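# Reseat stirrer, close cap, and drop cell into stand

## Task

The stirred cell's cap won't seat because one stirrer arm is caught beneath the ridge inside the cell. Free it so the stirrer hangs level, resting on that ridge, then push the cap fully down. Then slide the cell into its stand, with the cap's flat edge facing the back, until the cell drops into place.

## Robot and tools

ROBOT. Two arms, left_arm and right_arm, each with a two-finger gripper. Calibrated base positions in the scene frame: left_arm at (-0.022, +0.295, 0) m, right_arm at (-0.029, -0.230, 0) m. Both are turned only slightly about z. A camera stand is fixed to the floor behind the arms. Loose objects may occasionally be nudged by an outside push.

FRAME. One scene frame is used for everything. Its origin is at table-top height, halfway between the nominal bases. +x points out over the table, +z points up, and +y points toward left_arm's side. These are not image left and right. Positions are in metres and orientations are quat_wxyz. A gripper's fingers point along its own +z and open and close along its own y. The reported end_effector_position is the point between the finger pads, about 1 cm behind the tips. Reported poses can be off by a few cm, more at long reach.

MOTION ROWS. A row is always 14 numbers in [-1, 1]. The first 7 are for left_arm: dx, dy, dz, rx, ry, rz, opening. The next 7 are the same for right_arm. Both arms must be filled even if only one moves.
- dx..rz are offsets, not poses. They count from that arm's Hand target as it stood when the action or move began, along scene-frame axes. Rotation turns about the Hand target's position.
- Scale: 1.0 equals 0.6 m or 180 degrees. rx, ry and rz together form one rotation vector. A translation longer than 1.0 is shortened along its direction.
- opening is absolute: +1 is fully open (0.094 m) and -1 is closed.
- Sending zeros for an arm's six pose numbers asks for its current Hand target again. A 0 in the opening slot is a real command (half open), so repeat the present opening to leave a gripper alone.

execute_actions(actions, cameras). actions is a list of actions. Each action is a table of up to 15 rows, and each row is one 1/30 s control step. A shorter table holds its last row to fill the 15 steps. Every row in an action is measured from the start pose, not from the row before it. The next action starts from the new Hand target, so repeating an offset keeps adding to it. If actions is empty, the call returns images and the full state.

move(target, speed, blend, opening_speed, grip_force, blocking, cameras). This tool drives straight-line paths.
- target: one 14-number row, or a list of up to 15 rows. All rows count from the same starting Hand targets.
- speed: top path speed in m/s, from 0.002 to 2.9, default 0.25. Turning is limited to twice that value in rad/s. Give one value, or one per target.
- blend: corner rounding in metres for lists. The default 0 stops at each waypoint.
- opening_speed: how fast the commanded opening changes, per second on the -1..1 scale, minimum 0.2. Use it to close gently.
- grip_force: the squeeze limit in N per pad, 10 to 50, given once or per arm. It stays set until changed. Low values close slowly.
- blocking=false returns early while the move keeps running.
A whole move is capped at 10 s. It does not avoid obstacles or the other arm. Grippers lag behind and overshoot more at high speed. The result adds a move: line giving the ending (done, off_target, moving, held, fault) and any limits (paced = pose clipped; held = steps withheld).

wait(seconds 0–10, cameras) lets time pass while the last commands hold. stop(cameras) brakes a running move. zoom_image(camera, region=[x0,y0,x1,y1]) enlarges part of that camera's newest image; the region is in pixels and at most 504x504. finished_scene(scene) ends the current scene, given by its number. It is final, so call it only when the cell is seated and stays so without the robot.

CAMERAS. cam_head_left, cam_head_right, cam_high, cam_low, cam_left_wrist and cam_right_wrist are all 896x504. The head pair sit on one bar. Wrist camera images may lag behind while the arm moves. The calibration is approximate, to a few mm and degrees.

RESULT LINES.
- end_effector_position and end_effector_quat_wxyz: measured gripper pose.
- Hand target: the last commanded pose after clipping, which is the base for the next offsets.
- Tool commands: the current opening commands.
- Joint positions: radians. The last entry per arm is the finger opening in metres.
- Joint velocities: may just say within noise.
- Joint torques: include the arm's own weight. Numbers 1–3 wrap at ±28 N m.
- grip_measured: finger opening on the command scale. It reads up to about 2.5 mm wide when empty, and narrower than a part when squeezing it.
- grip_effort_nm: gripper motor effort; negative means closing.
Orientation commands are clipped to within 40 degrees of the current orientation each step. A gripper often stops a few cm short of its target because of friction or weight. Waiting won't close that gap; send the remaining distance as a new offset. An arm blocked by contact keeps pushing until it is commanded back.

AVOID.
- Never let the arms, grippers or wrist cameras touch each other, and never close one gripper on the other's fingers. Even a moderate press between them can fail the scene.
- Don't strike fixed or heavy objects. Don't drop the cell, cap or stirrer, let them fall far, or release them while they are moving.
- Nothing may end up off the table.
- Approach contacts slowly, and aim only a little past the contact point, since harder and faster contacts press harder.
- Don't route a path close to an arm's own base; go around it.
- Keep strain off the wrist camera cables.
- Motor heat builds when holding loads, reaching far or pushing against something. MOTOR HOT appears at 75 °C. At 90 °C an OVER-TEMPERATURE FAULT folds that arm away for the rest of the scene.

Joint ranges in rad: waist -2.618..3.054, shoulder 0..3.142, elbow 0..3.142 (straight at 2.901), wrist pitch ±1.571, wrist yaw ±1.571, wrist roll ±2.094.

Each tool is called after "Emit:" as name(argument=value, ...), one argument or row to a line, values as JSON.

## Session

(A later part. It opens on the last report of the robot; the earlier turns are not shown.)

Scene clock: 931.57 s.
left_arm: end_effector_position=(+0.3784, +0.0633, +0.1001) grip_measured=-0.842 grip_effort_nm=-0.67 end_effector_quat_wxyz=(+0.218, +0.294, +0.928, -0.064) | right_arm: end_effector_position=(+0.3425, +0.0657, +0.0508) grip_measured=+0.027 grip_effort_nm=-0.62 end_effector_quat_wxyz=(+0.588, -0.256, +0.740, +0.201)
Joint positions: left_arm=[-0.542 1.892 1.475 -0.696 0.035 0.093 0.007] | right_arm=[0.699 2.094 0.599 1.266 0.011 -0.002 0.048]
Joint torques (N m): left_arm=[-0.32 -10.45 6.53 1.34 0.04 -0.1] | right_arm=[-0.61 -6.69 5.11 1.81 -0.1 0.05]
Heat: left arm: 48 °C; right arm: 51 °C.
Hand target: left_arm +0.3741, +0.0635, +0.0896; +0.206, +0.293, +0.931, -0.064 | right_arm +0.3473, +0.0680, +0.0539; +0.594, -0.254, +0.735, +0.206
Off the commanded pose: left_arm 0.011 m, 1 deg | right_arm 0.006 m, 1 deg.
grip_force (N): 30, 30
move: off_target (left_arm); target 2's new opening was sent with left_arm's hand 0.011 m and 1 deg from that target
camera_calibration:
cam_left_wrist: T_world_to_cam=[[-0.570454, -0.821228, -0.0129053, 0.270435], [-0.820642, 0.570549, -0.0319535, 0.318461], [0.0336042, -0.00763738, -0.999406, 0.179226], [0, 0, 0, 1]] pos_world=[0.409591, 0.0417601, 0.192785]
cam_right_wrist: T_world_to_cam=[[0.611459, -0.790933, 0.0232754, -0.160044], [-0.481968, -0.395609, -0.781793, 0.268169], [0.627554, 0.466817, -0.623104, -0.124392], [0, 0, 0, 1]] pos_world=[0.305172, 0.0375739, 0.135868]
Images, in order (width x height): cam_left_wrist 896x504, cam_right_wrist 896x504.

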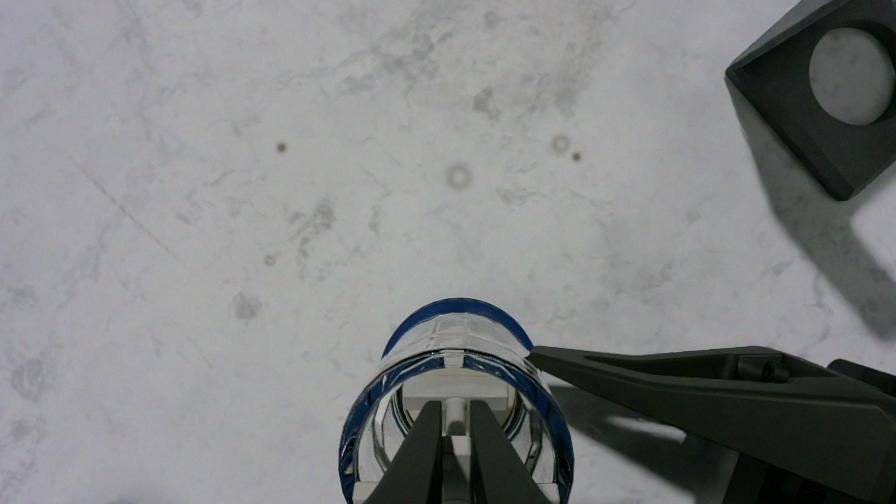

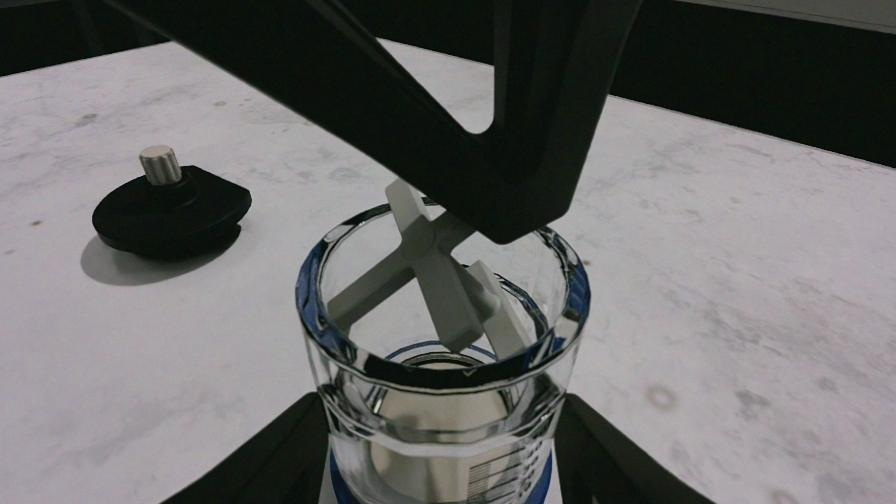

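Emit:
move(
  target=[
    [0,0,0.065,0,0,0,-0.98,0,0,0,0,0,0,0.0],
  ],
  speed=0.06,
  cameras=["cam_left_wrist","cam_right_wrist","cam_low"],
)

Emit:
move(
  target=[
    [0,0,0,0.079,0.114,0,-0.98,0,0,0,0,0,0,0.0],
  ],
  speed=0.15,
  cameras=["cam_left_wrist","cam_right_wrist","cam_low"],
)

Scene clock: 945.23 s.
left_arm: end_effector_position=(+0.3740, +0.0658, +0.1189) grip_measured=-0.842 grip_effort_nm=-0.67 end_effector_quat_wxyz=(+0.201, +0.295, +0.932, -0.060) | right_arm: end_effector_position=(+0.3423, +0.0660, +0.0508) grip_measured=+0.027 grip_effort_nm=-0.62 end_effector_quat_wxyz=(+0.588, -0.257, +0.740, +0.202)
Joint positions: left_arm=[-0.542 1.892 1.566 -0.823 0.035 0.093 0.007] | right_arm=[0.699 2.094 0.599 1.266 0.009 -0.001 0.048]
Joint torques (N m): left_arm=[-0.38 -12.22 10.17 0.99 0.05 -0.1] | right_arm=[-0.47 -6.64 5.05 1.86 -0.08 0.02]
Heat: left arm: 47 °C; right arm: 51 °C.
Hand target: left_arm +0.3741, +0.0635, +0.1286; +0.206, +0.293, +0.931, -0.064 | right_arm +0.3472, +0.0681, +0.0539; +0.594, -0.254, +0.735, +0.206
Off the commanded pose: left_arm 0.010 m, 1 deg | right_arm 0.006 m, 1 deg.
grip_force (N): 30, 30
move: done
camera_calibration:
cam_left_wrist: T_world_to_cam=[[-0.570817, -0.821024, -0.00941386, 0.269899], [-0.821074, 0.570809, 0.00374347, 0.309919], [0.00230004, 0.00986631, -0.999949, 0.208875], [0, 0, 0, 1]] pos_world=[0.408049, 0.0426274, 0.210245]
cam_right_wrist: T_world_to_cam=[[0.612834, -0.789892, 0.0224642, -0.160174], [-0.481657, -0.395926, -0.781824, 0.268121], [0.626451, 0.468309, -0.623094, -0.124143], [0, 0, 0, 1]] pos_world=[0.305071, 0.037773, 0.135869]
Images, in order (width x height): cam_low 896x504, cam_left_wrist 896x504, cam_right_wrist 896x504.

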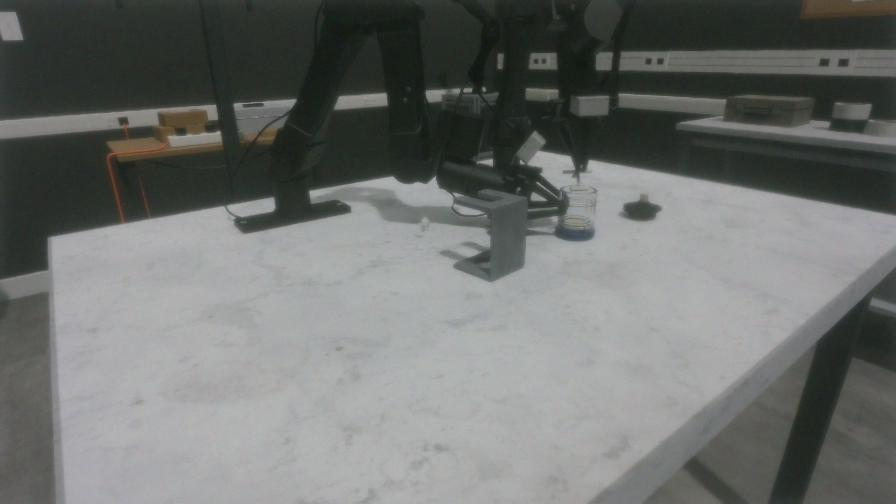

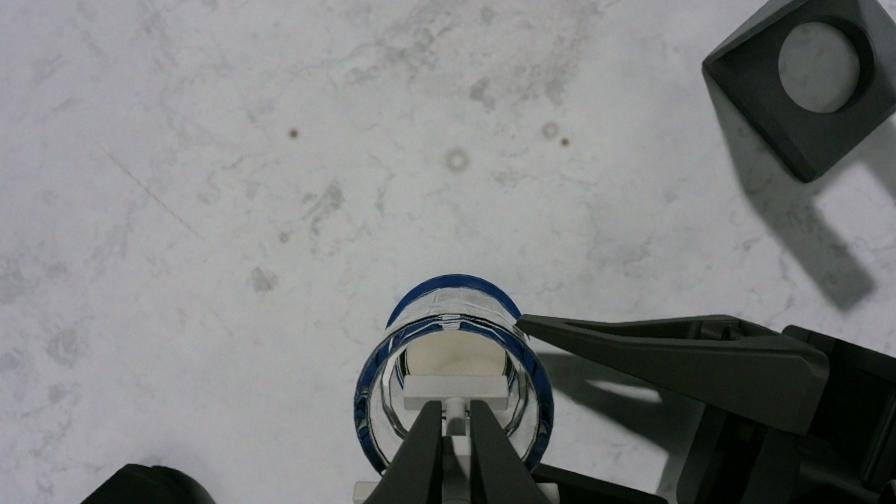

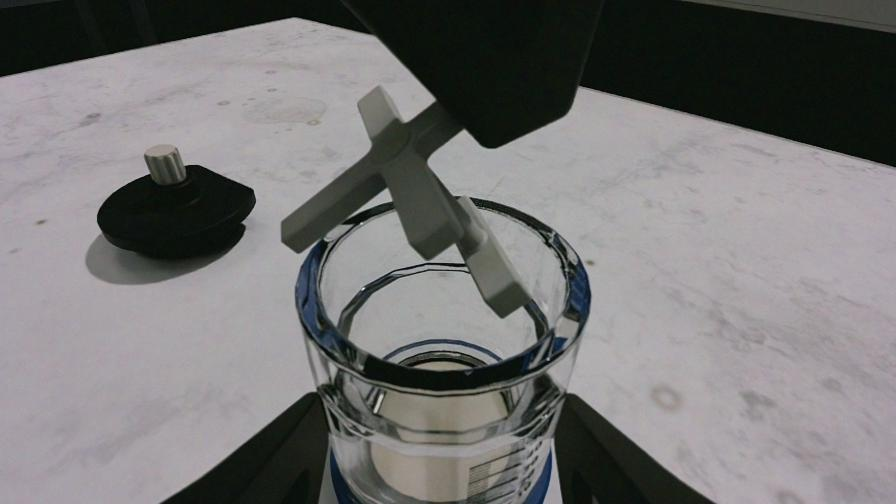

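Scene clock: 947.37 s.
left_arm: end_effector_position=(+0.3747, +0.0647, +0.1398) grip_measured=-0.842 grip_effort_nm=-0.68 end_effector_quat_wxyz=(+0.041, +0.301, +0.953, -0.013) | right_arm: end_effector_position=(+0.3423, +0.0660, +0.0508) grip_measured=+0.027 grip_effort_nm=-0.62 end_effector_quat_wxyz=(+0.588, -0.257, +0.740, +0.202)
Joint positions: left_arm=[-0.554 2.3 2.357 -1.543 0.009 0.086 0.007] | right_arm=[0.699 2.094 0.599 1.266 0.009 -0.001 0.048]
Joint torques (N m): left_arm=[-0.66 -11.12 9.05 0.37 -0.11 -0.1] | right_arm=[-0.47 -6.74 5.14 1.84 -0.06 0.05]
Heat: left arm: 47 °C; right arm: 51 °C.
Hand target: left_arm +0.3742, +0.0635, +0.1288; +0.000, +0.300, +0.954, +0.000 | right_arm +0.3472, +0.0681, +0.0539; +0.594, -0.254, +0.735, +0.206
Off the commanded pose: left_arm 0.011 m, 5 deg | right_arm 0.006 m, 1 deg.
joint sent to its limit (left arm) — joint 4 (wrist pitch), lower limit. The joint targets are off in orientation, not in position.
grip_force (N): 30, 30
move: off_target (left_arm)
camera_calibration:
cam_left_wrist: T_world_to_cam=[[-0.571632, -0.820502, -0.00369809, 0.269086], [-0.773937, 0.537683, 0.334541, 0.249304], [-0.272503, 0.194096, -0.942374, 0.312808], [0, 0, 0, 1]] pos_world=[0.432005, 0.0260237, 0.212375]
cam_right_wrist: T_world_to_cam=[[0.612834, -0.789892, 0.0224642, -0.160174], [-0.481657, -0.395926, -0.781824, 0.268121], [0.626451, 0.468309, -0.623094, -0.124143], [0, 0, 0, 1]] pos_world=[0.305071, 0.037773, 0.135869]
Images, in order (width x height): cam_low 896x504, cam_left_wrist 896x504, cam_right_wrist 896x504.

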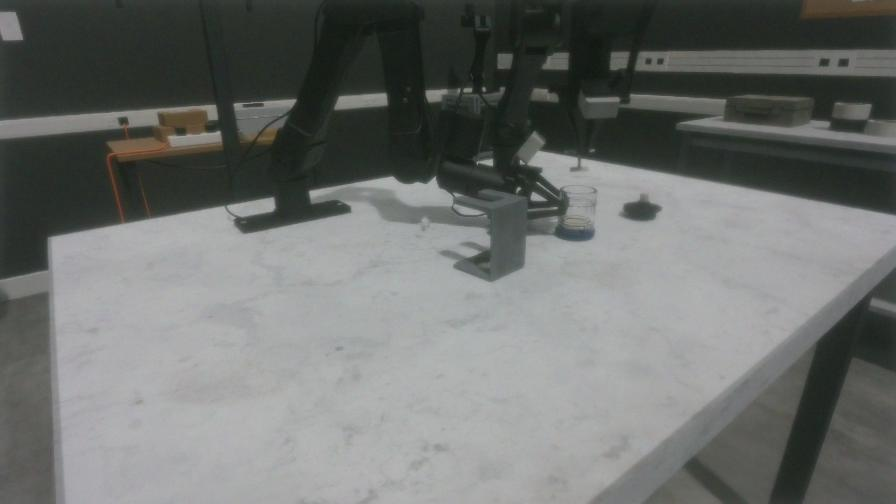

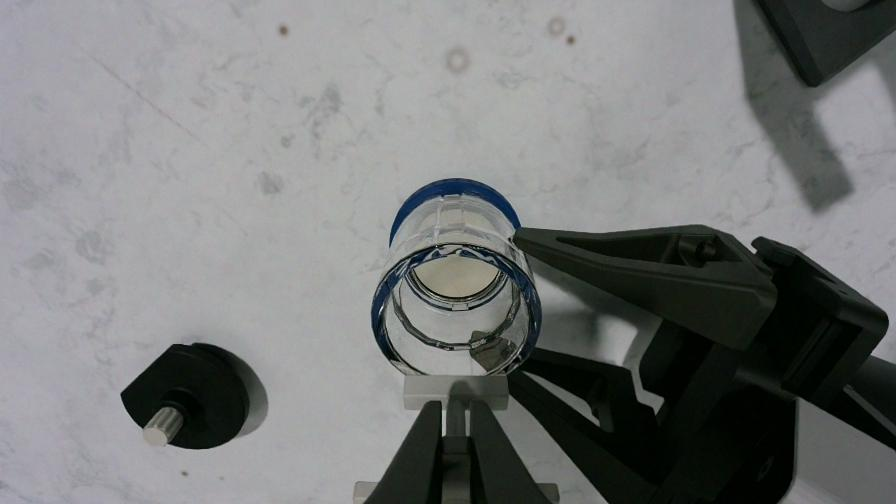

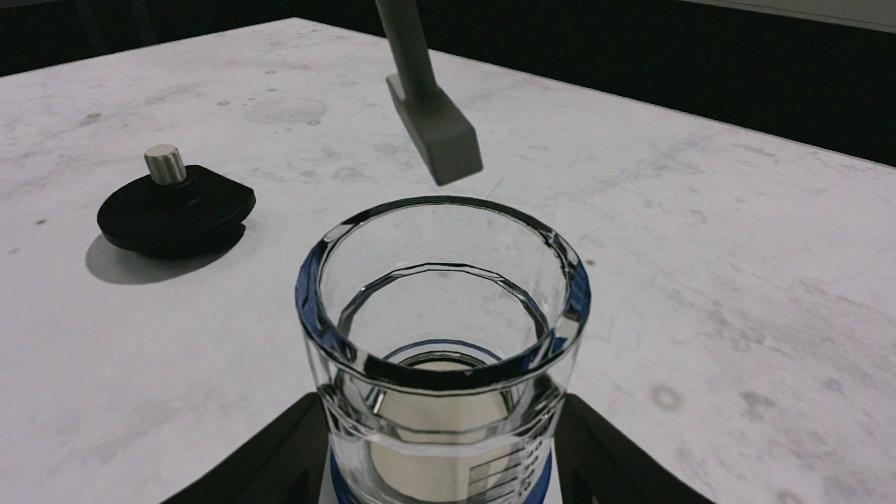

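Emit:
move(
  target=[0.014,-0.013,0,0,0,0,-0.98,0,0,0,0,0,0,0.0],
  speed=0.06,
  cameras=["cam_left_wrist","cam_right_wrist"],
)

Emit:
zoom_image(
  camera="cam_left_wrist",
  region=[330, 160, 600, 504],
)

Scene clock: 1000.60 s.
left_arm: end_effector_position=(+0.3827, +0.0572, +0.1407) grip_measured=-0.842 grip_effort_nm=-0.67 end_effector_quat_wxyz=(+0.053, +0.301, +0.952, -0.016) | right_arm: end_effector_position=(+0.3423, +0.0660, +0.0508) grip_measured=+0.027 grip_effort_nm=-0.62 end_effector_quat_wxyz=(+0.588, -0.257, +0.740, +0.202)
Joint positions: left_arm=[-0.56 2.334 2.418 -1.545 0.008 0.081 0.007] | right_arm=[0.699 2.094 0.599 1.266 0.009 -0.001 0.048]
Joint torques (N m): left_arm=[-0.81 -11.32 8.99 0.42 -0.1 -0.09] | right_arm=[-0.35 -6.67 5.15 1.86 -0.08 0.07]
Heat: left arm: 48 °C; right arm: 51 °C.
Hand target: left_arm +0.3826, +0.0556, +0.1287; +0.000, +0.300, +0.954, +0.000 | right_arm +0.3472, +0.0681, +0.0539; +0.594, -0.254, +0.735, +0.206
Off the commanded pose: left_arm 0.012 m, 6 deg | right_arm 0.006 m, 1 deg.
joint sent to its limit (left arm) — joint 4 (wrist pitch), lower limit. The joint targets are off in orientation, not in position.
grip_force (N): 30, 30
move: off_target (left_arm)
camera_calibration:
cam_left_wrist: T_world_to_cam=[[-0.572068, -0.820184, -0.00597977, 0.267927], [-0.780522, 0.542135, 0.311246, 0.264784], [-0.252038, 0.182721, -0.95031, 0.311191], [0, 0, 0, 1]] pos_world=[0.438374, 0.0193396, 0.214917]
cam_right_wrist: T_world_to_cam=[[0.612834, -0.789892, 0.0224642, -0.160174], [-0.481657, -0.395926, -0.781824, 0.268121], [0.626451, 0.468309, -0.623094, -0.124143], [0, 0, 0, 1]] pos_world=[0.305071, 0.037773, 0.135869]
Images, in order (width x height): cam_left_wrist 896x504, cam_right_wrist 896x504.

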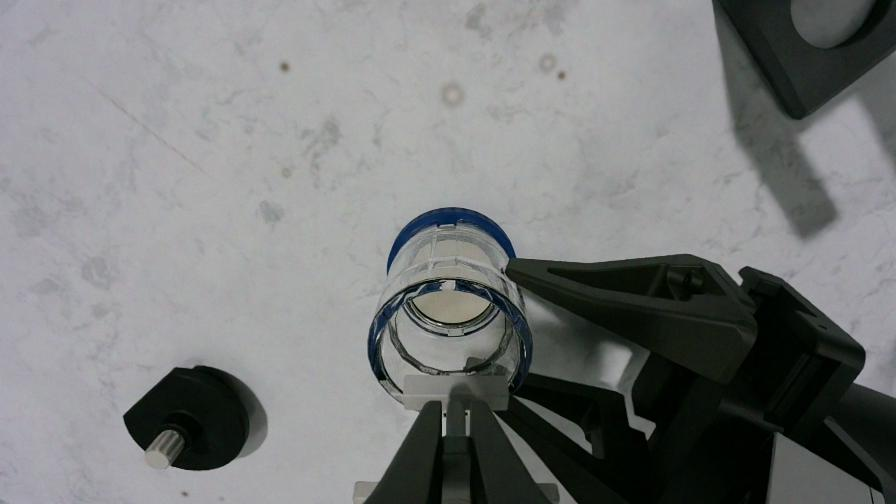

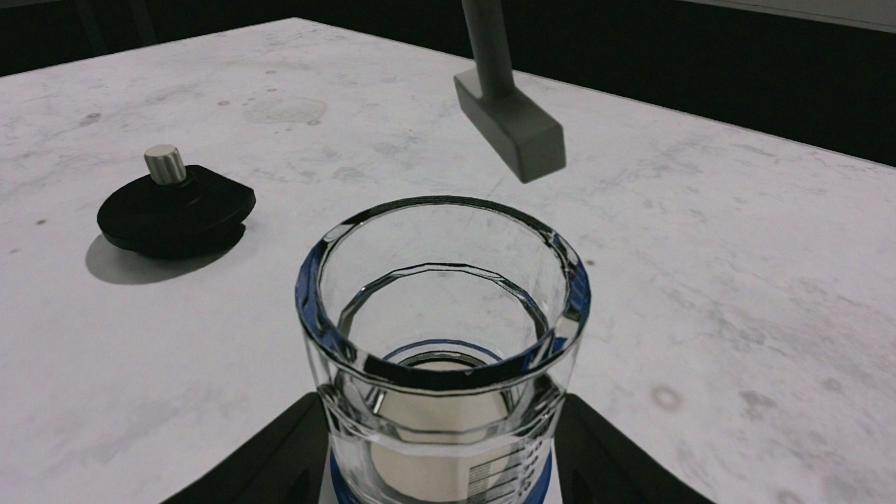

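Scaled by 1.465 from the camera's 896x504 image, which has a finer 1280x720 frame.

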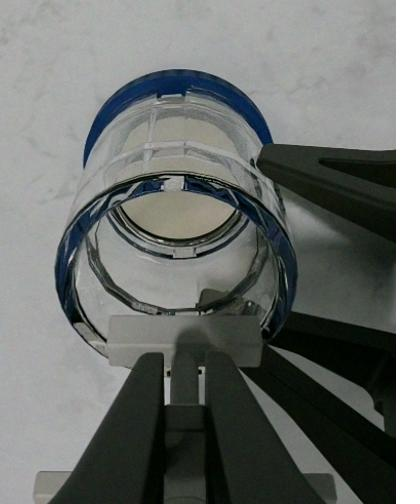

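Emit:
move(
  target=[
    [-0.005,0.006,0,0,0,0,-0.98,0,0,0,0,0,0,0.0],
    [-0.005,0.006,-0.04,0,0,0,-0.98,0,0,0,0,0,0,0.0],
  ],
  speed=0.05,
  cameras=["cam_left_wrist","cam_right_wrist"],
)

Emit:
zoom_image(
  camera="cam_left_wrist",
  region=[330, 160, 600, 504],
)

Scene clock: 1010.80 s.
left_arm: end_effector_position=(+0.3831, +0.0569, +0.1222) grip_measured=-0.842 grip_effort_nm=-0.67 end_effector_quat_wxyz=(+0.033, +0.301, +0.953, -0.011) | right_arm: end_effector_position=(+0.3423, +0.0660, +0.0508) grip_measured=+0.027 grip_effort_nm=-0.62 end_effector_quat_wxyz=(+0.588, -0.257, +0.740, +0.202)
Joint positions: left_arm=[-0.56 2.375 2.418 -1.545 0.008 0.081 0.007] | right_arm=[0.699 2.094 0.599 1.266 0.009 -0.001 0.048]
Joint torques (N m): left_arm=[-0.27 -11.62 6.8 0.33 -0.1 -0.07] | right_arm=[-0.57 -6.8 5.14 1.85 -0.05 0.01]
Heat: left arm: 48 °C; right arm: 51 °C.
Hand target: left_arm +0.3796, +0.0593, +0.1046; +0.000, +0.300, +0.954, +0.000 | right_arm +0.3472, +0.0681, +0.0539; +0.594, -0.254, +0.735, +0.206
Off the commanded pose: left_arm 0.018 m, 4 deg | right_arm 0.006 m, 1 deg.
joint sent to its limit (left arm) — joint 4 (wrist pitch), lower limit. The joint targets still meet the commanded pose.
grip_force (N): 30, 30
move: off_target (left_arm)
camera_calibration:
cam_left_wrist: T_world_to_cam=[[-0.571916, -0.820307, -0.00278165, 0.267443], [-0.768988, 0.53495, 0.349978, 0.262256], [-0.285602, 0.202297, -0.936754, 0.303908], [0, 0, 0, 1]] pos_world=[0.441424, 0.0176115, 0.193647]
cam_right_wrist: T_world_to_cam=[[0.612834, -0.789892, 0.0224642, -0.160174], [-0.481657, -0.395926, -0.781824, 0.268121], [0.626451, 0.468309, -0.623094, -0.124143], [0, 0, 0, 1]] pos_world=[0.305071, 0.037773, 0.135869]
Images, in order (width x height): cam_left_wrist 896x504, cam_right_wrist 896x504.

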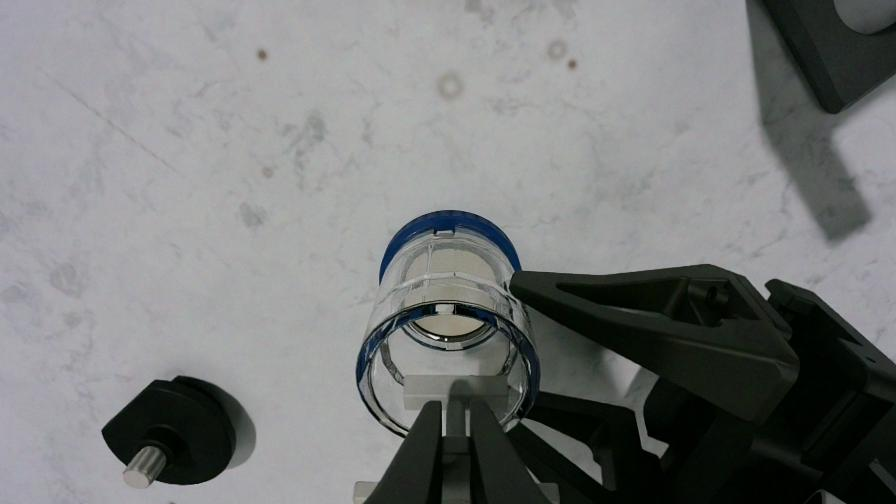

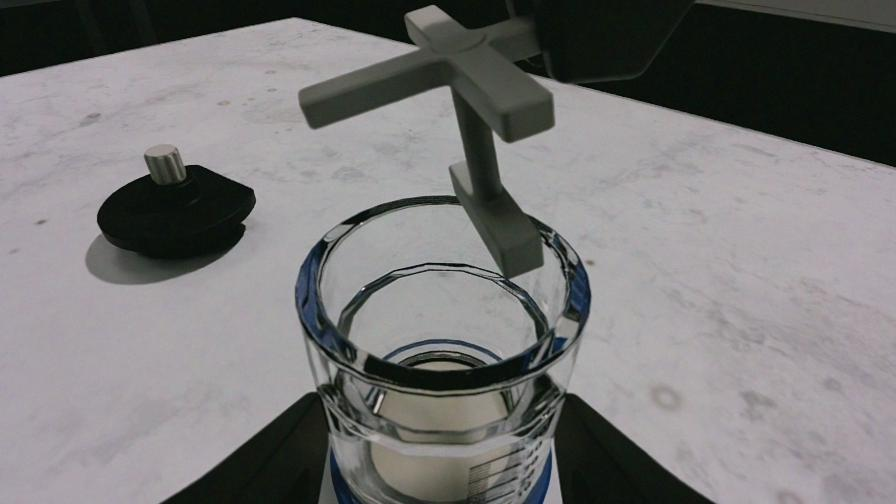

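Scaled by 1.465 from the camera's 896x504 image, which has a finer 1280x720 frame.

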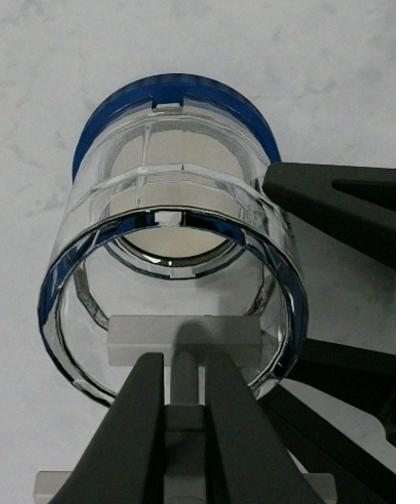

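Emit:
move(
  target=[
    [-0.010,0.012,0,0,0,0,-0.98,0,0,0,0,0,0,0.0],
  ],
  speed=0.05,
  cameras=["cam_left_wrist","cam_right_wrist"],
)

Scene clock: 1023.80 s.
left_arm: end_effector_position=(+0.3743, +0.0621, +0.1083) grip_measured=-0.842 grip_effort_nm=-0.67 end_effector_quat_wxyz=(+0.006, +0.301, +0.954, -0.005) | right_arm: end_effector_position=(+0.3423, +0.0660, +0.0508) grip_measured=+0.027 grip_effort_nm=-0.62 end_effector_quat_wxyz=(+0.588, -0.257, +0.740, +0.202)
Joint positions: left_arm=[-0.56 2.375 2.363 -1.545 0.008 0.081 0.007] | right_arm=[0.699 2.094 0.599 1.266 0.009 -0.001 0.048]
Joint torques (N m): left_arm=[0.46 -14.84 5.78 0.4 -0.08 0.03] | right_arm=[-0.44 -6.94 5.11 1.84 -0.07 0.07]
Heat: left arm: 47 °C; right arm: 51 °C.
Hand target: left_arm +0.3736, +0.0664, +0.1047; +0.000, +0.300, +0.954, +0.000 | right_arm +0.3472, +0.0681, +0.0539; +0.594, -0.254, +0.735, +0.206
Off the commanded pose: left_arm 0.006 m, 1 deg | right_arm 0.006 m, 1 deg.
grip_force (N): 30, 30
move: done
camera_calibration:
cam_left_wrist: T_world_to_cam=[[-0.571953, -0.820285, 0.00152852, 0.266079], [-0.751298, 0.524598, 0.400436, 0.246163], [-0.329273, 0.227882, -0.916324, 0.299928], [0, 0, 0, 1]] pos_world=[0.435885, 0.0207756, 0.175851]
cam_right_wrist: T_world_to_cam=[[0.612834, -0.789892, 0.0224642, -0.160174], [-0.481657, -0.395926, -0.781824, 0.268121], [0.626451, 0.468309, -0.623094, -0.124143], [0, 0, 0, 1]] pos_world=[0.305071, 0.037773, 0.135869]
Images, in order (width x height): cam_left_wrist 896x504, cam_right_wrist 896x504.

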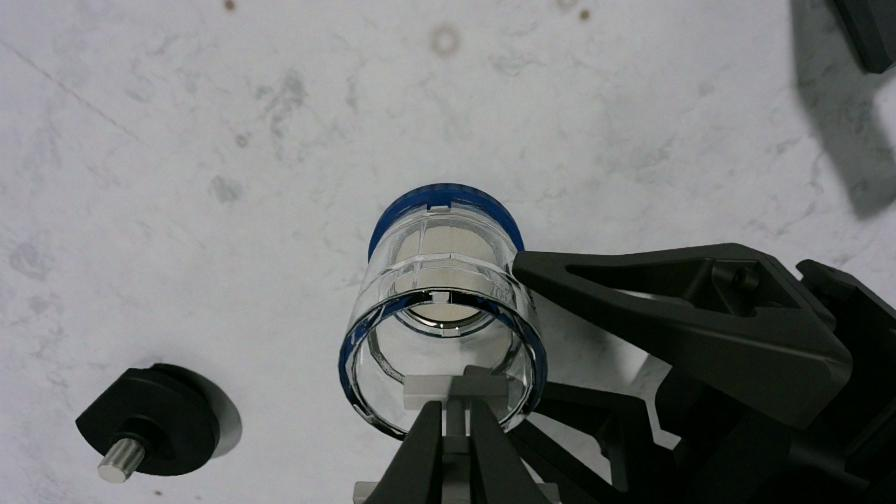

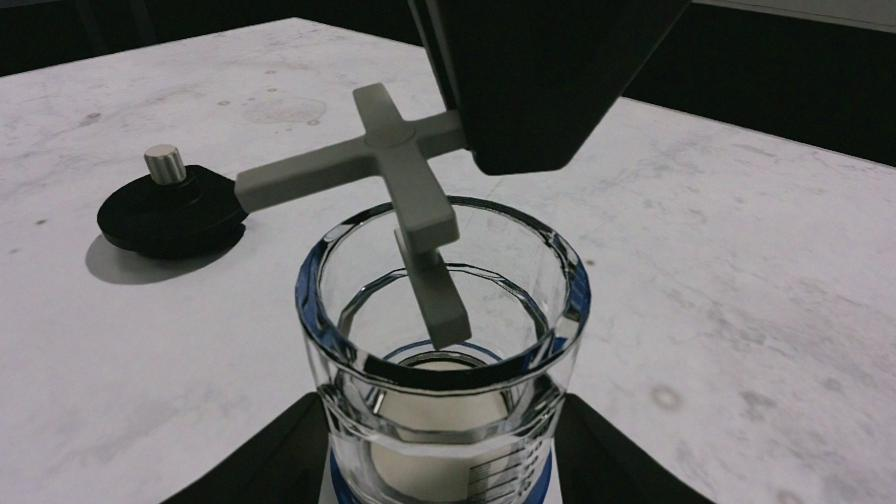

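Emit:
move(
  target=[
    [0.010,0.0,0,0,0,0,-0.98,0,0,0,0,0,0,0.0],
    [0.010,0.0,-0.02,0,0,0,-0.98,0,0,0,0,0,0,0.0],
  ],
  speed=0.05,
  cameras=["cam_left_wrist","cam_right_wrist"],
)

Scene clock: 1032.77 s.
left_arm: end_effector_position=(+0.3791, +0.0621, +0.1042) grip_measured=-0.842 grip_effort_nm=-0.68 end_effector_quat_wxyz=(+0.012, +0.299, +0.954, -0.007) | right_arm: end_effector_position=(+0.3423, +0.0660, +0.0508) grip_measured=+0.027 grip_effort_nm=-0.62 end_effector_quat_wxyz=(+0.588, -0.257, +0.740, +0.202)
Joint positions: left_arm=[-0.554 2.375 2.346 -1.515 0.008 0.083 0.007] | right_arm=[0.699 2.094 0.599 1.266 0.009 -0.001 0.048]
Joint torques (N m): left_arm=[0.51 -13.34 5.98 0.47 -0.11 0.08] | right_arm=[-0.51 -6.78 5.08 1.84 -0.06 0.04]
Heat: left arm: 47 °C; right arm: 51 °C.
Hand target: left_arm +0.3795, +0.0666, +0.0926; +0.000, +0.300, +0.954, +0.000 | right_arm +0.3472, +0.0681, +0.0539; +0.594, -0.254, +0.735, +0.206
Off the commanded pose: left_arm 0.012 m, 2 deg | right_arm 0.006 m, 1 deg.
grip_force (N): 30, 30
move: off_target (left_arm)
camera_calibration:
cam_left_wrist: T_world_to_cam=[[-0.569139, -0.822241, 0.000515003, 0.268043], [-0.757403, 0.524503, 0.388892, 0.254928], [-0.320033, 0.220943, -0.921283, 0.295079], [0, 0, 0, 1]] pos_world=[0.440072, 0.02149, 0.172574]
cam_right_wrist: T_world_to_cam=[[0.612834, -0.789892, 0.0224642, -0.160174], [-0.481657, -0.395926, -0.781824, 0.268121], [0.626451, 0.468309, -0.623094, -0.124143], [0, 0, 0, 1]] pos_world=[0.305071, 0.037773, 0.135869]
Images, in order (width x height): cam_left_wrist 896x504, cam_right_wrist 896x504.

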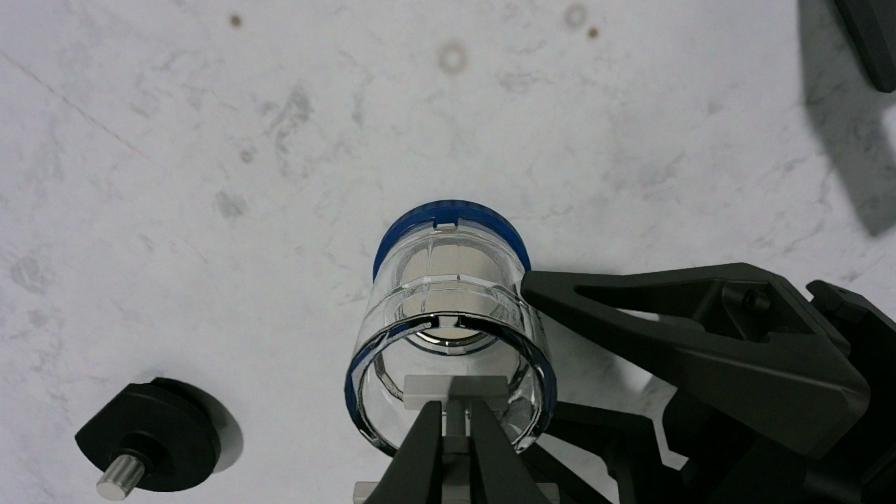

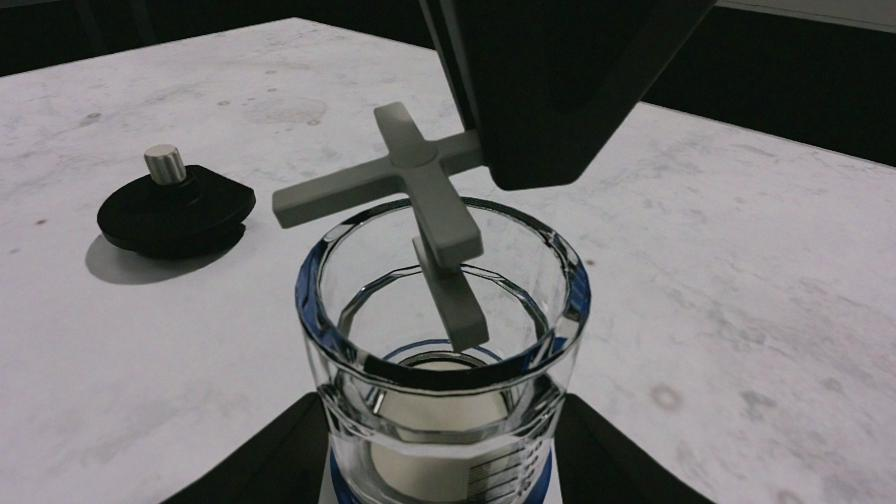

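Emit:
move(
  target=[
    [0.007,-0.005,0,0,0,0,-0.98,0,0,0,0,0,0,0.0],
    [0.007,-0.005,-0.025,0,0,0,-0.98,0,0,0,0,0,0,0.0],
  ],
  speed=0.05,
  cameras=["cam_left_wrist","cam_right_wrist"],
)

Scene clock: 1040.63 s.
left_arm: end_effector_position=(+0.3839, +0.0594, +0.0925) grip_measured=-0.842 grip_effort_nm=-0.68 end_effector_quat_wxyz=(+0.016, +0.299, +0.954, -0.007) | right_arm: end_effector_position=(+0.3423, +0.0660, +0.0508) grip_measured=+0.027 grip_effort_nm=-0.62 end_effector_quat_wxyz=(+0.588, -0.257, +0.740, +0.202)
Joint positions: left_arm=[-0.554 2.385 2.317 -1.469 0.008 0.083 0.007] | right_arm=[0.699 2.094 0.599 1.266 0.009 -0.001 0.048]
Joint torques (N m): left_arm=[0.4 -13.04 6.11 0.53 -0.08 0.06] | right_arm=[-0.46 -6.79 5.11 1.88 -0.05 0.07]
Heat: left arm: 47 °C; right arm: 51 °C.
Hand target: left_arm +0.3838, +0.0635, +0.0777; +0.000, +0.300, +0.954, +0.000 | right_arm +0.3472, +0.0681, +0.0539; +0.594, -0.254, +0.735, +0.206
Off the commanded pose: left_arm 0.015 m, 2 deg | right_arm 0.006 m, 1 deg.
grip_force (N): 30, 30
move: off_target (left_arm)
camera_calibration:
cam_left_wrist: T_world_to_cam=[[-0.569116, -0.822258, -0.0000380745, 0.268519], [-0.759716, 0.52581, 0.382564, 0.265863], [-0.314546, 0.217752, -0.923929, 0.284746], [0, 0, 0, 1]] pos_world=[0.444365, 0.0189945, 0.161386]
cam_right_wrist: T_world_to_cam=[[0.612834, -0.789892, 0.0224642, -0.160174], [-0.481657, -0.395926, -0.781824, 0.268121], [0.626451, 0.468309, -0.623094, -0.124143], [0, 0, 0, 1]] pos_world=[0.305071, 0.037773, 0.135869]
Images, in order (width x height): cam_left_wrist 896x504, cam_right_wrist 896x504.

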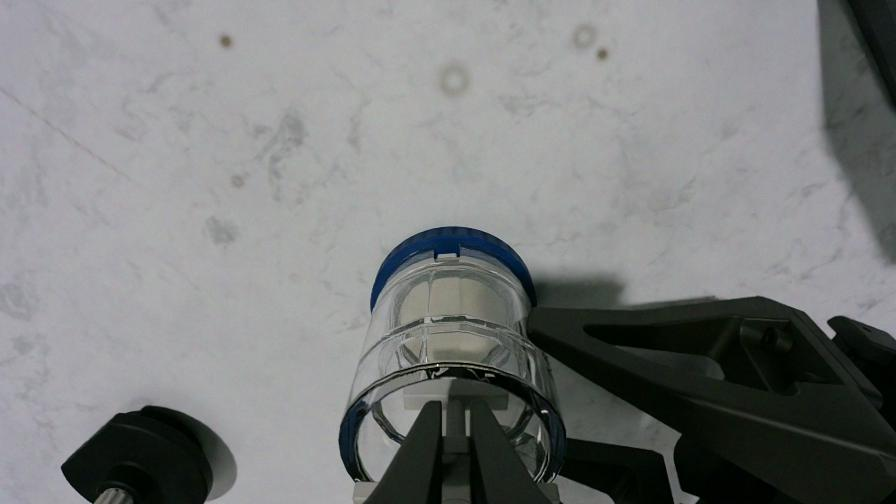

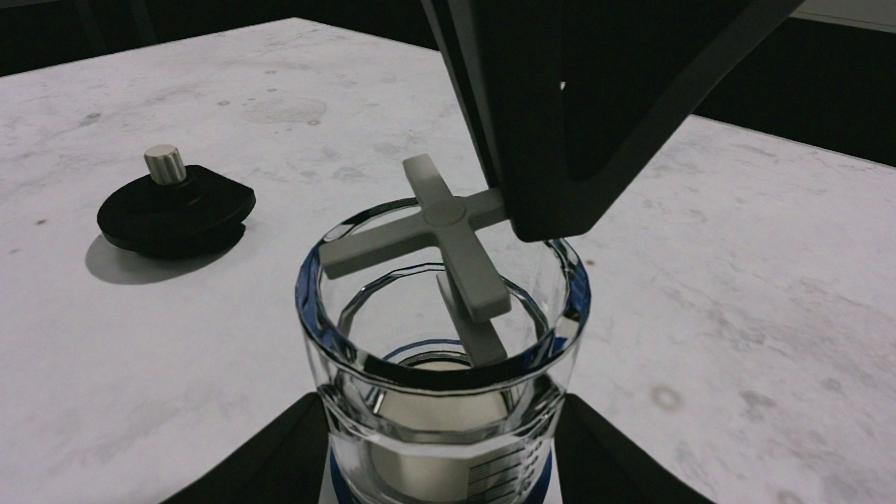

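Emit:
move(
  target=[
    [0.0,0,-0.03,0,0,0,-0.98,0,0,0,0,0,0,0.0],
  ],
  speed=0.04,
  cameras=["cam_left_wrist","cam_right_wrist"],
)

Emit:
zoom_image(
  camera="cam_right_wrist",
  region=[290, 160, 600, 420],
)

Scene clock: 1048.07 s.
left_arm: end_effector_position=(+0.3830, +0.0598, +0.0820) grip_measured=-0.842 grip_effort_nm=-0.67 end_effector_quat_wxyz=(+0.015, +0.299, +0.954, -0.007) | right_arm: end_effector_position=(+0.3421, +0.0662, +0.0505) grip_measured=+0.027 grip_effort_nm=-0.62 end_effector_quat_wxyz=(+0.587, -0.255, +0.741, +0.204)
Joint positions: left_arm=[-0.554 2.372 2.252 -1.419 0.008 0.083 0.007] | right_arm=[0.699 2.094 0.599 1.266 0.007 0.004 0.048]
Joint torques (N m): left_arm=[0.4 -12.72 3.63 0.82 -0.09 0.07] | right_arm=[-0.44 -6.9 5.19 1.83 -0.07 -0.01]
Heat: left arm: 47 °C; right arm: 51 °C.
Hand target: left_arm +0.3838, +0.0635, +0.0597; +0.000, +0.300, +0.954, +0.000 | right_arm +0.3472, +0.0680, +0.0538; +0.594, -0.254, +0.735, +0.206
Off the commanded pose: left_arm 0.023 m, 2 deg | right_arm 0.006 m, 1 deg.
grip_force (N): 30, 30
move: off_target (left_arm)
camera_calibration:
cam_left_wrist: T_world_to_cam=[[-0.569151, -0.822233, 0.000103027, 0.268444], [-0.759069, 0.525477, 0.384302, 0.268637], [-0.31604, 0.218648, -0.923207, 0.27518], [0, 0, 0, 1]] pos_world=[0.443667, 0.0193932, 0.150783]
cam_right_wrist: T_world_to_cam=[[0.613094, -0.789836, 0.0165943, -0.159737], [-0.484891, -0.392804, -0.7814, 0.268718], [0.623696, 0.471025, -0.62381, -0.123523], [0, 0, 0, 1]] pos_world=[0.305274, 0.0375705, 0.135572]
Images, in order (width x height): cam_left_wrist 896x504, cam_right_wrist 896x504.

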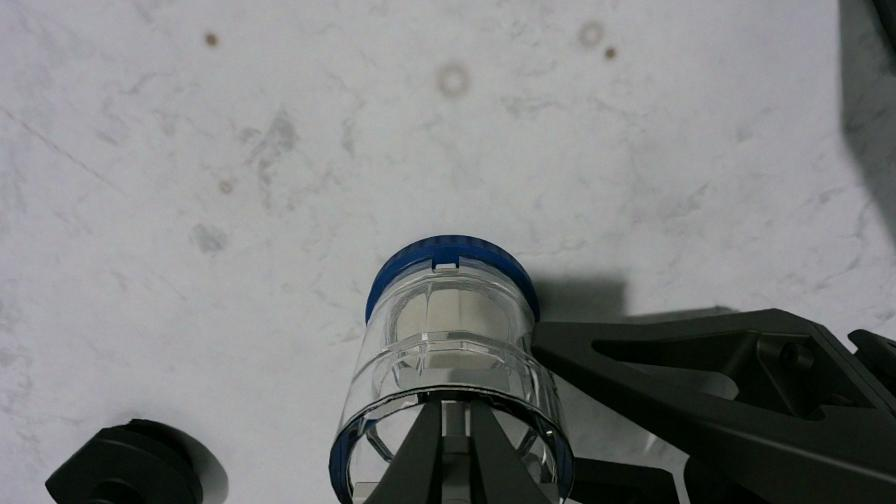

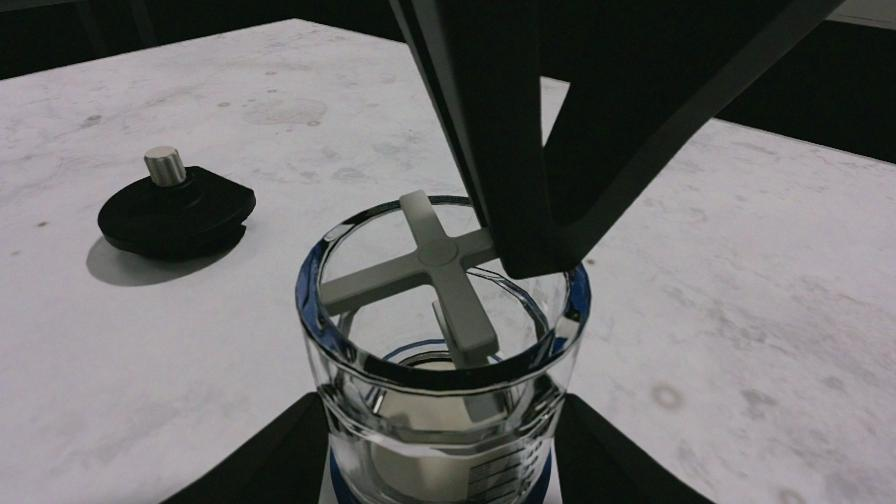

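Scaled by 1.626 from the camera's 896x504 image, which has a finer 1280x720 frame.

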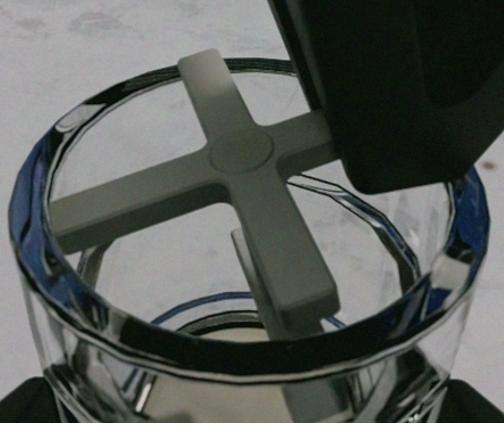

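Emit:
zoom_image(
  camera="cam_left_wrist",
  region=[320, 350, 590, 504],
)

Emit:
zoom_image(
  camera="cam_right_wrist",
  region=[380, 170, 600, 300],
)

Emit:
zoom_image(
  camera="cam_right_wrist",
  region=[290, 170, 450, 340],
)

Scaled by 1.867 from the camera's 896x504 image, which has a finer 1280x720 frame.

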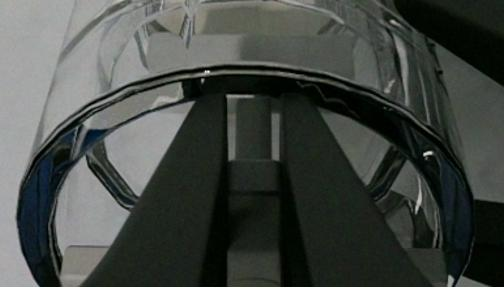

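Scaled by 2.291 from the camera's 896x504 image, which has a finer 1280x720 frame.

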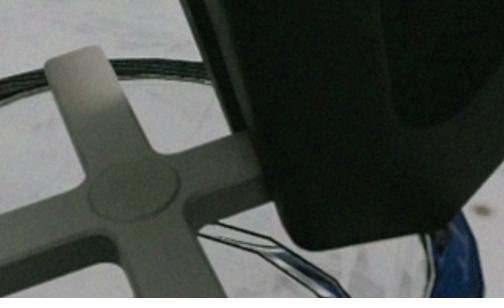

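Scaled by 2.965 from the camera's 896x504 image, which has a finer 1280x720 frame.

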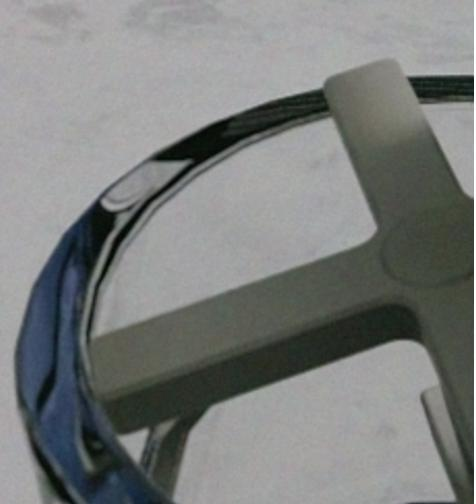

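Emit:
move(
  target=[
    [0.0,0,0.012,0,0,0,-0.98,0,0,0,0,0,0,0.0],
    [0.0,0,0.012,0,0,0,-0.7,0,0,0,0,0,0,0.0],
  ],
  speed=0.04,
  opening_speed=0.4,
  cameras=["cam_left_wrist","cam_right_wrist"],
)

Emit:
zoom_image(
  camera="cam_right_wrist",
  region=[290, 160, 600, 420],
)

Scene clock: 1085.40 s.
left_arm: end_effector_position=(+0.3829, +0.0600, +0.0824) grip_measured=-0.702 grip_effort_nm=0.11 end_effector_quat_wxyz=(+0.015, +0.299, +0.954, -0.007) | right_arm: end_effector_position=(+0.3420, +0.0662, +0.0505) grip_measured=+0.027 grip_effort_nm=-0.62 end_effector_quat_wxyz=(+0.587, -0.255, +0.741, +0.205)
Joint positions: left_arm=[-0.554 2.372 2.254 -1.421 0.007 0.083 0.014] | right_arm=[0.699 2.094 0.599 1.266 0.007 0.005 0.048]
Joint torques (N m): left_arm=[0.34 -12.42 6.61 0.49 -0.09 0.06] | right_arm=[-0.49 -6.75 5.16 1.82 -0.06 0.01]
Heat: left arm: 52 °C; right arm: 51 °C.
Hand target: left_arm +0.3838, +0.0634, +0.0669; +0.000, +0.300, +0.954, +0.000 | right_arm +0.3472, +0.0680, +0.0538; +0.594, -0.254, +0.735, +0.206
Off the commanded pose: left_arm 0.016 m, 2 deg | right_arm 0.006 m, 1 deg.
grip_force (N): 30, 30
move: off_target (left_arm); target 2's new opening was sent with left_arm's hand 0.016 m and 2 deg from that target
camera_calibration:
cam_left_wrist: T_world_to_cam=[[-0.569181, -0.822212, -0.000265567, 0.268594], [-0.758999, 0.525298, 0.384685, 0.268346], [-0.316153, 0.219157, -0.923048, 0.275543], [0, 0, 0, 1]] pos_world=[0.443667, 0.0194924, 0.151182]
cam_right_wrist: T_world_to_cam=[[0.613183, -0.789792, 0.0153504, -0.159598], [-0.485488, -0.392113, -0.781376, 0.268872], [0.623144, 0.471674, -0.623871, -0.12337], [0, 0, 0, 1]] pos_world=[0.305274, 0.03757, 0.135573]
Images, in order (width x height): cam_left_wrist 896x504, cam_right_wrist 896x504.

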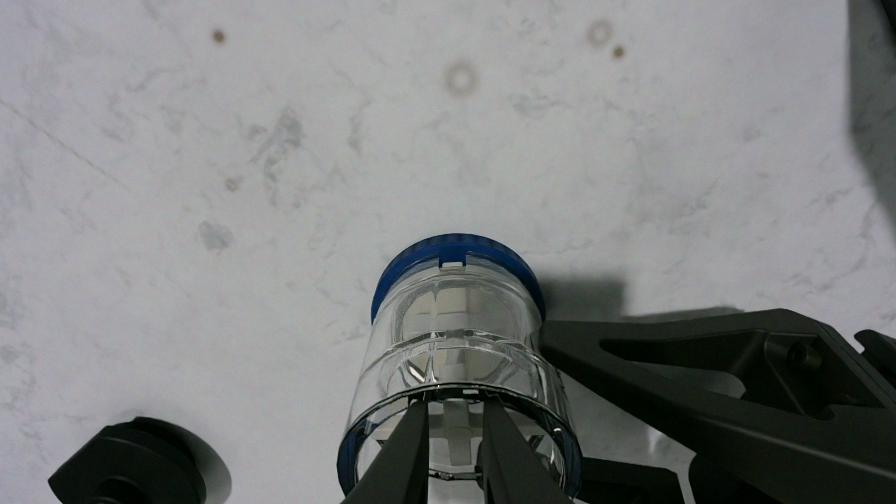

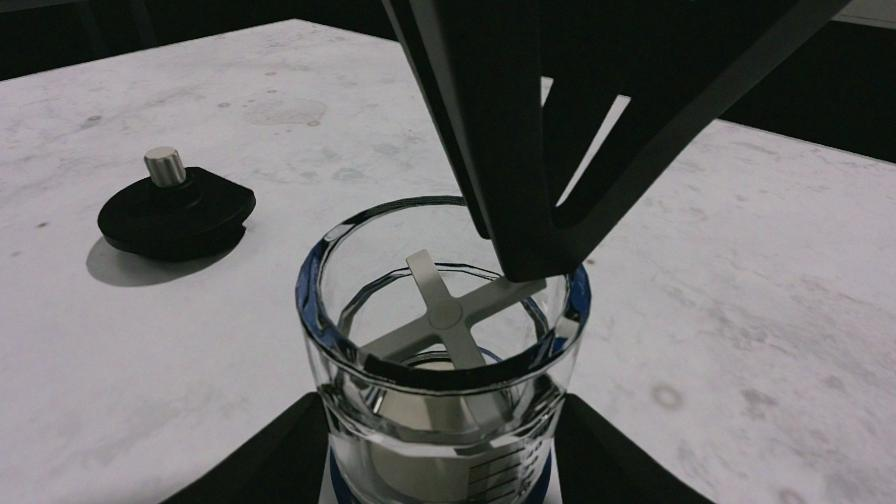

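Scaled by 1.626 from the camera's 896x504 image, which has a finer 1280x720 frame.

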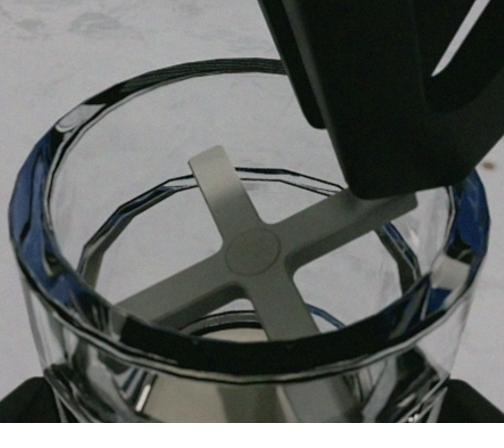

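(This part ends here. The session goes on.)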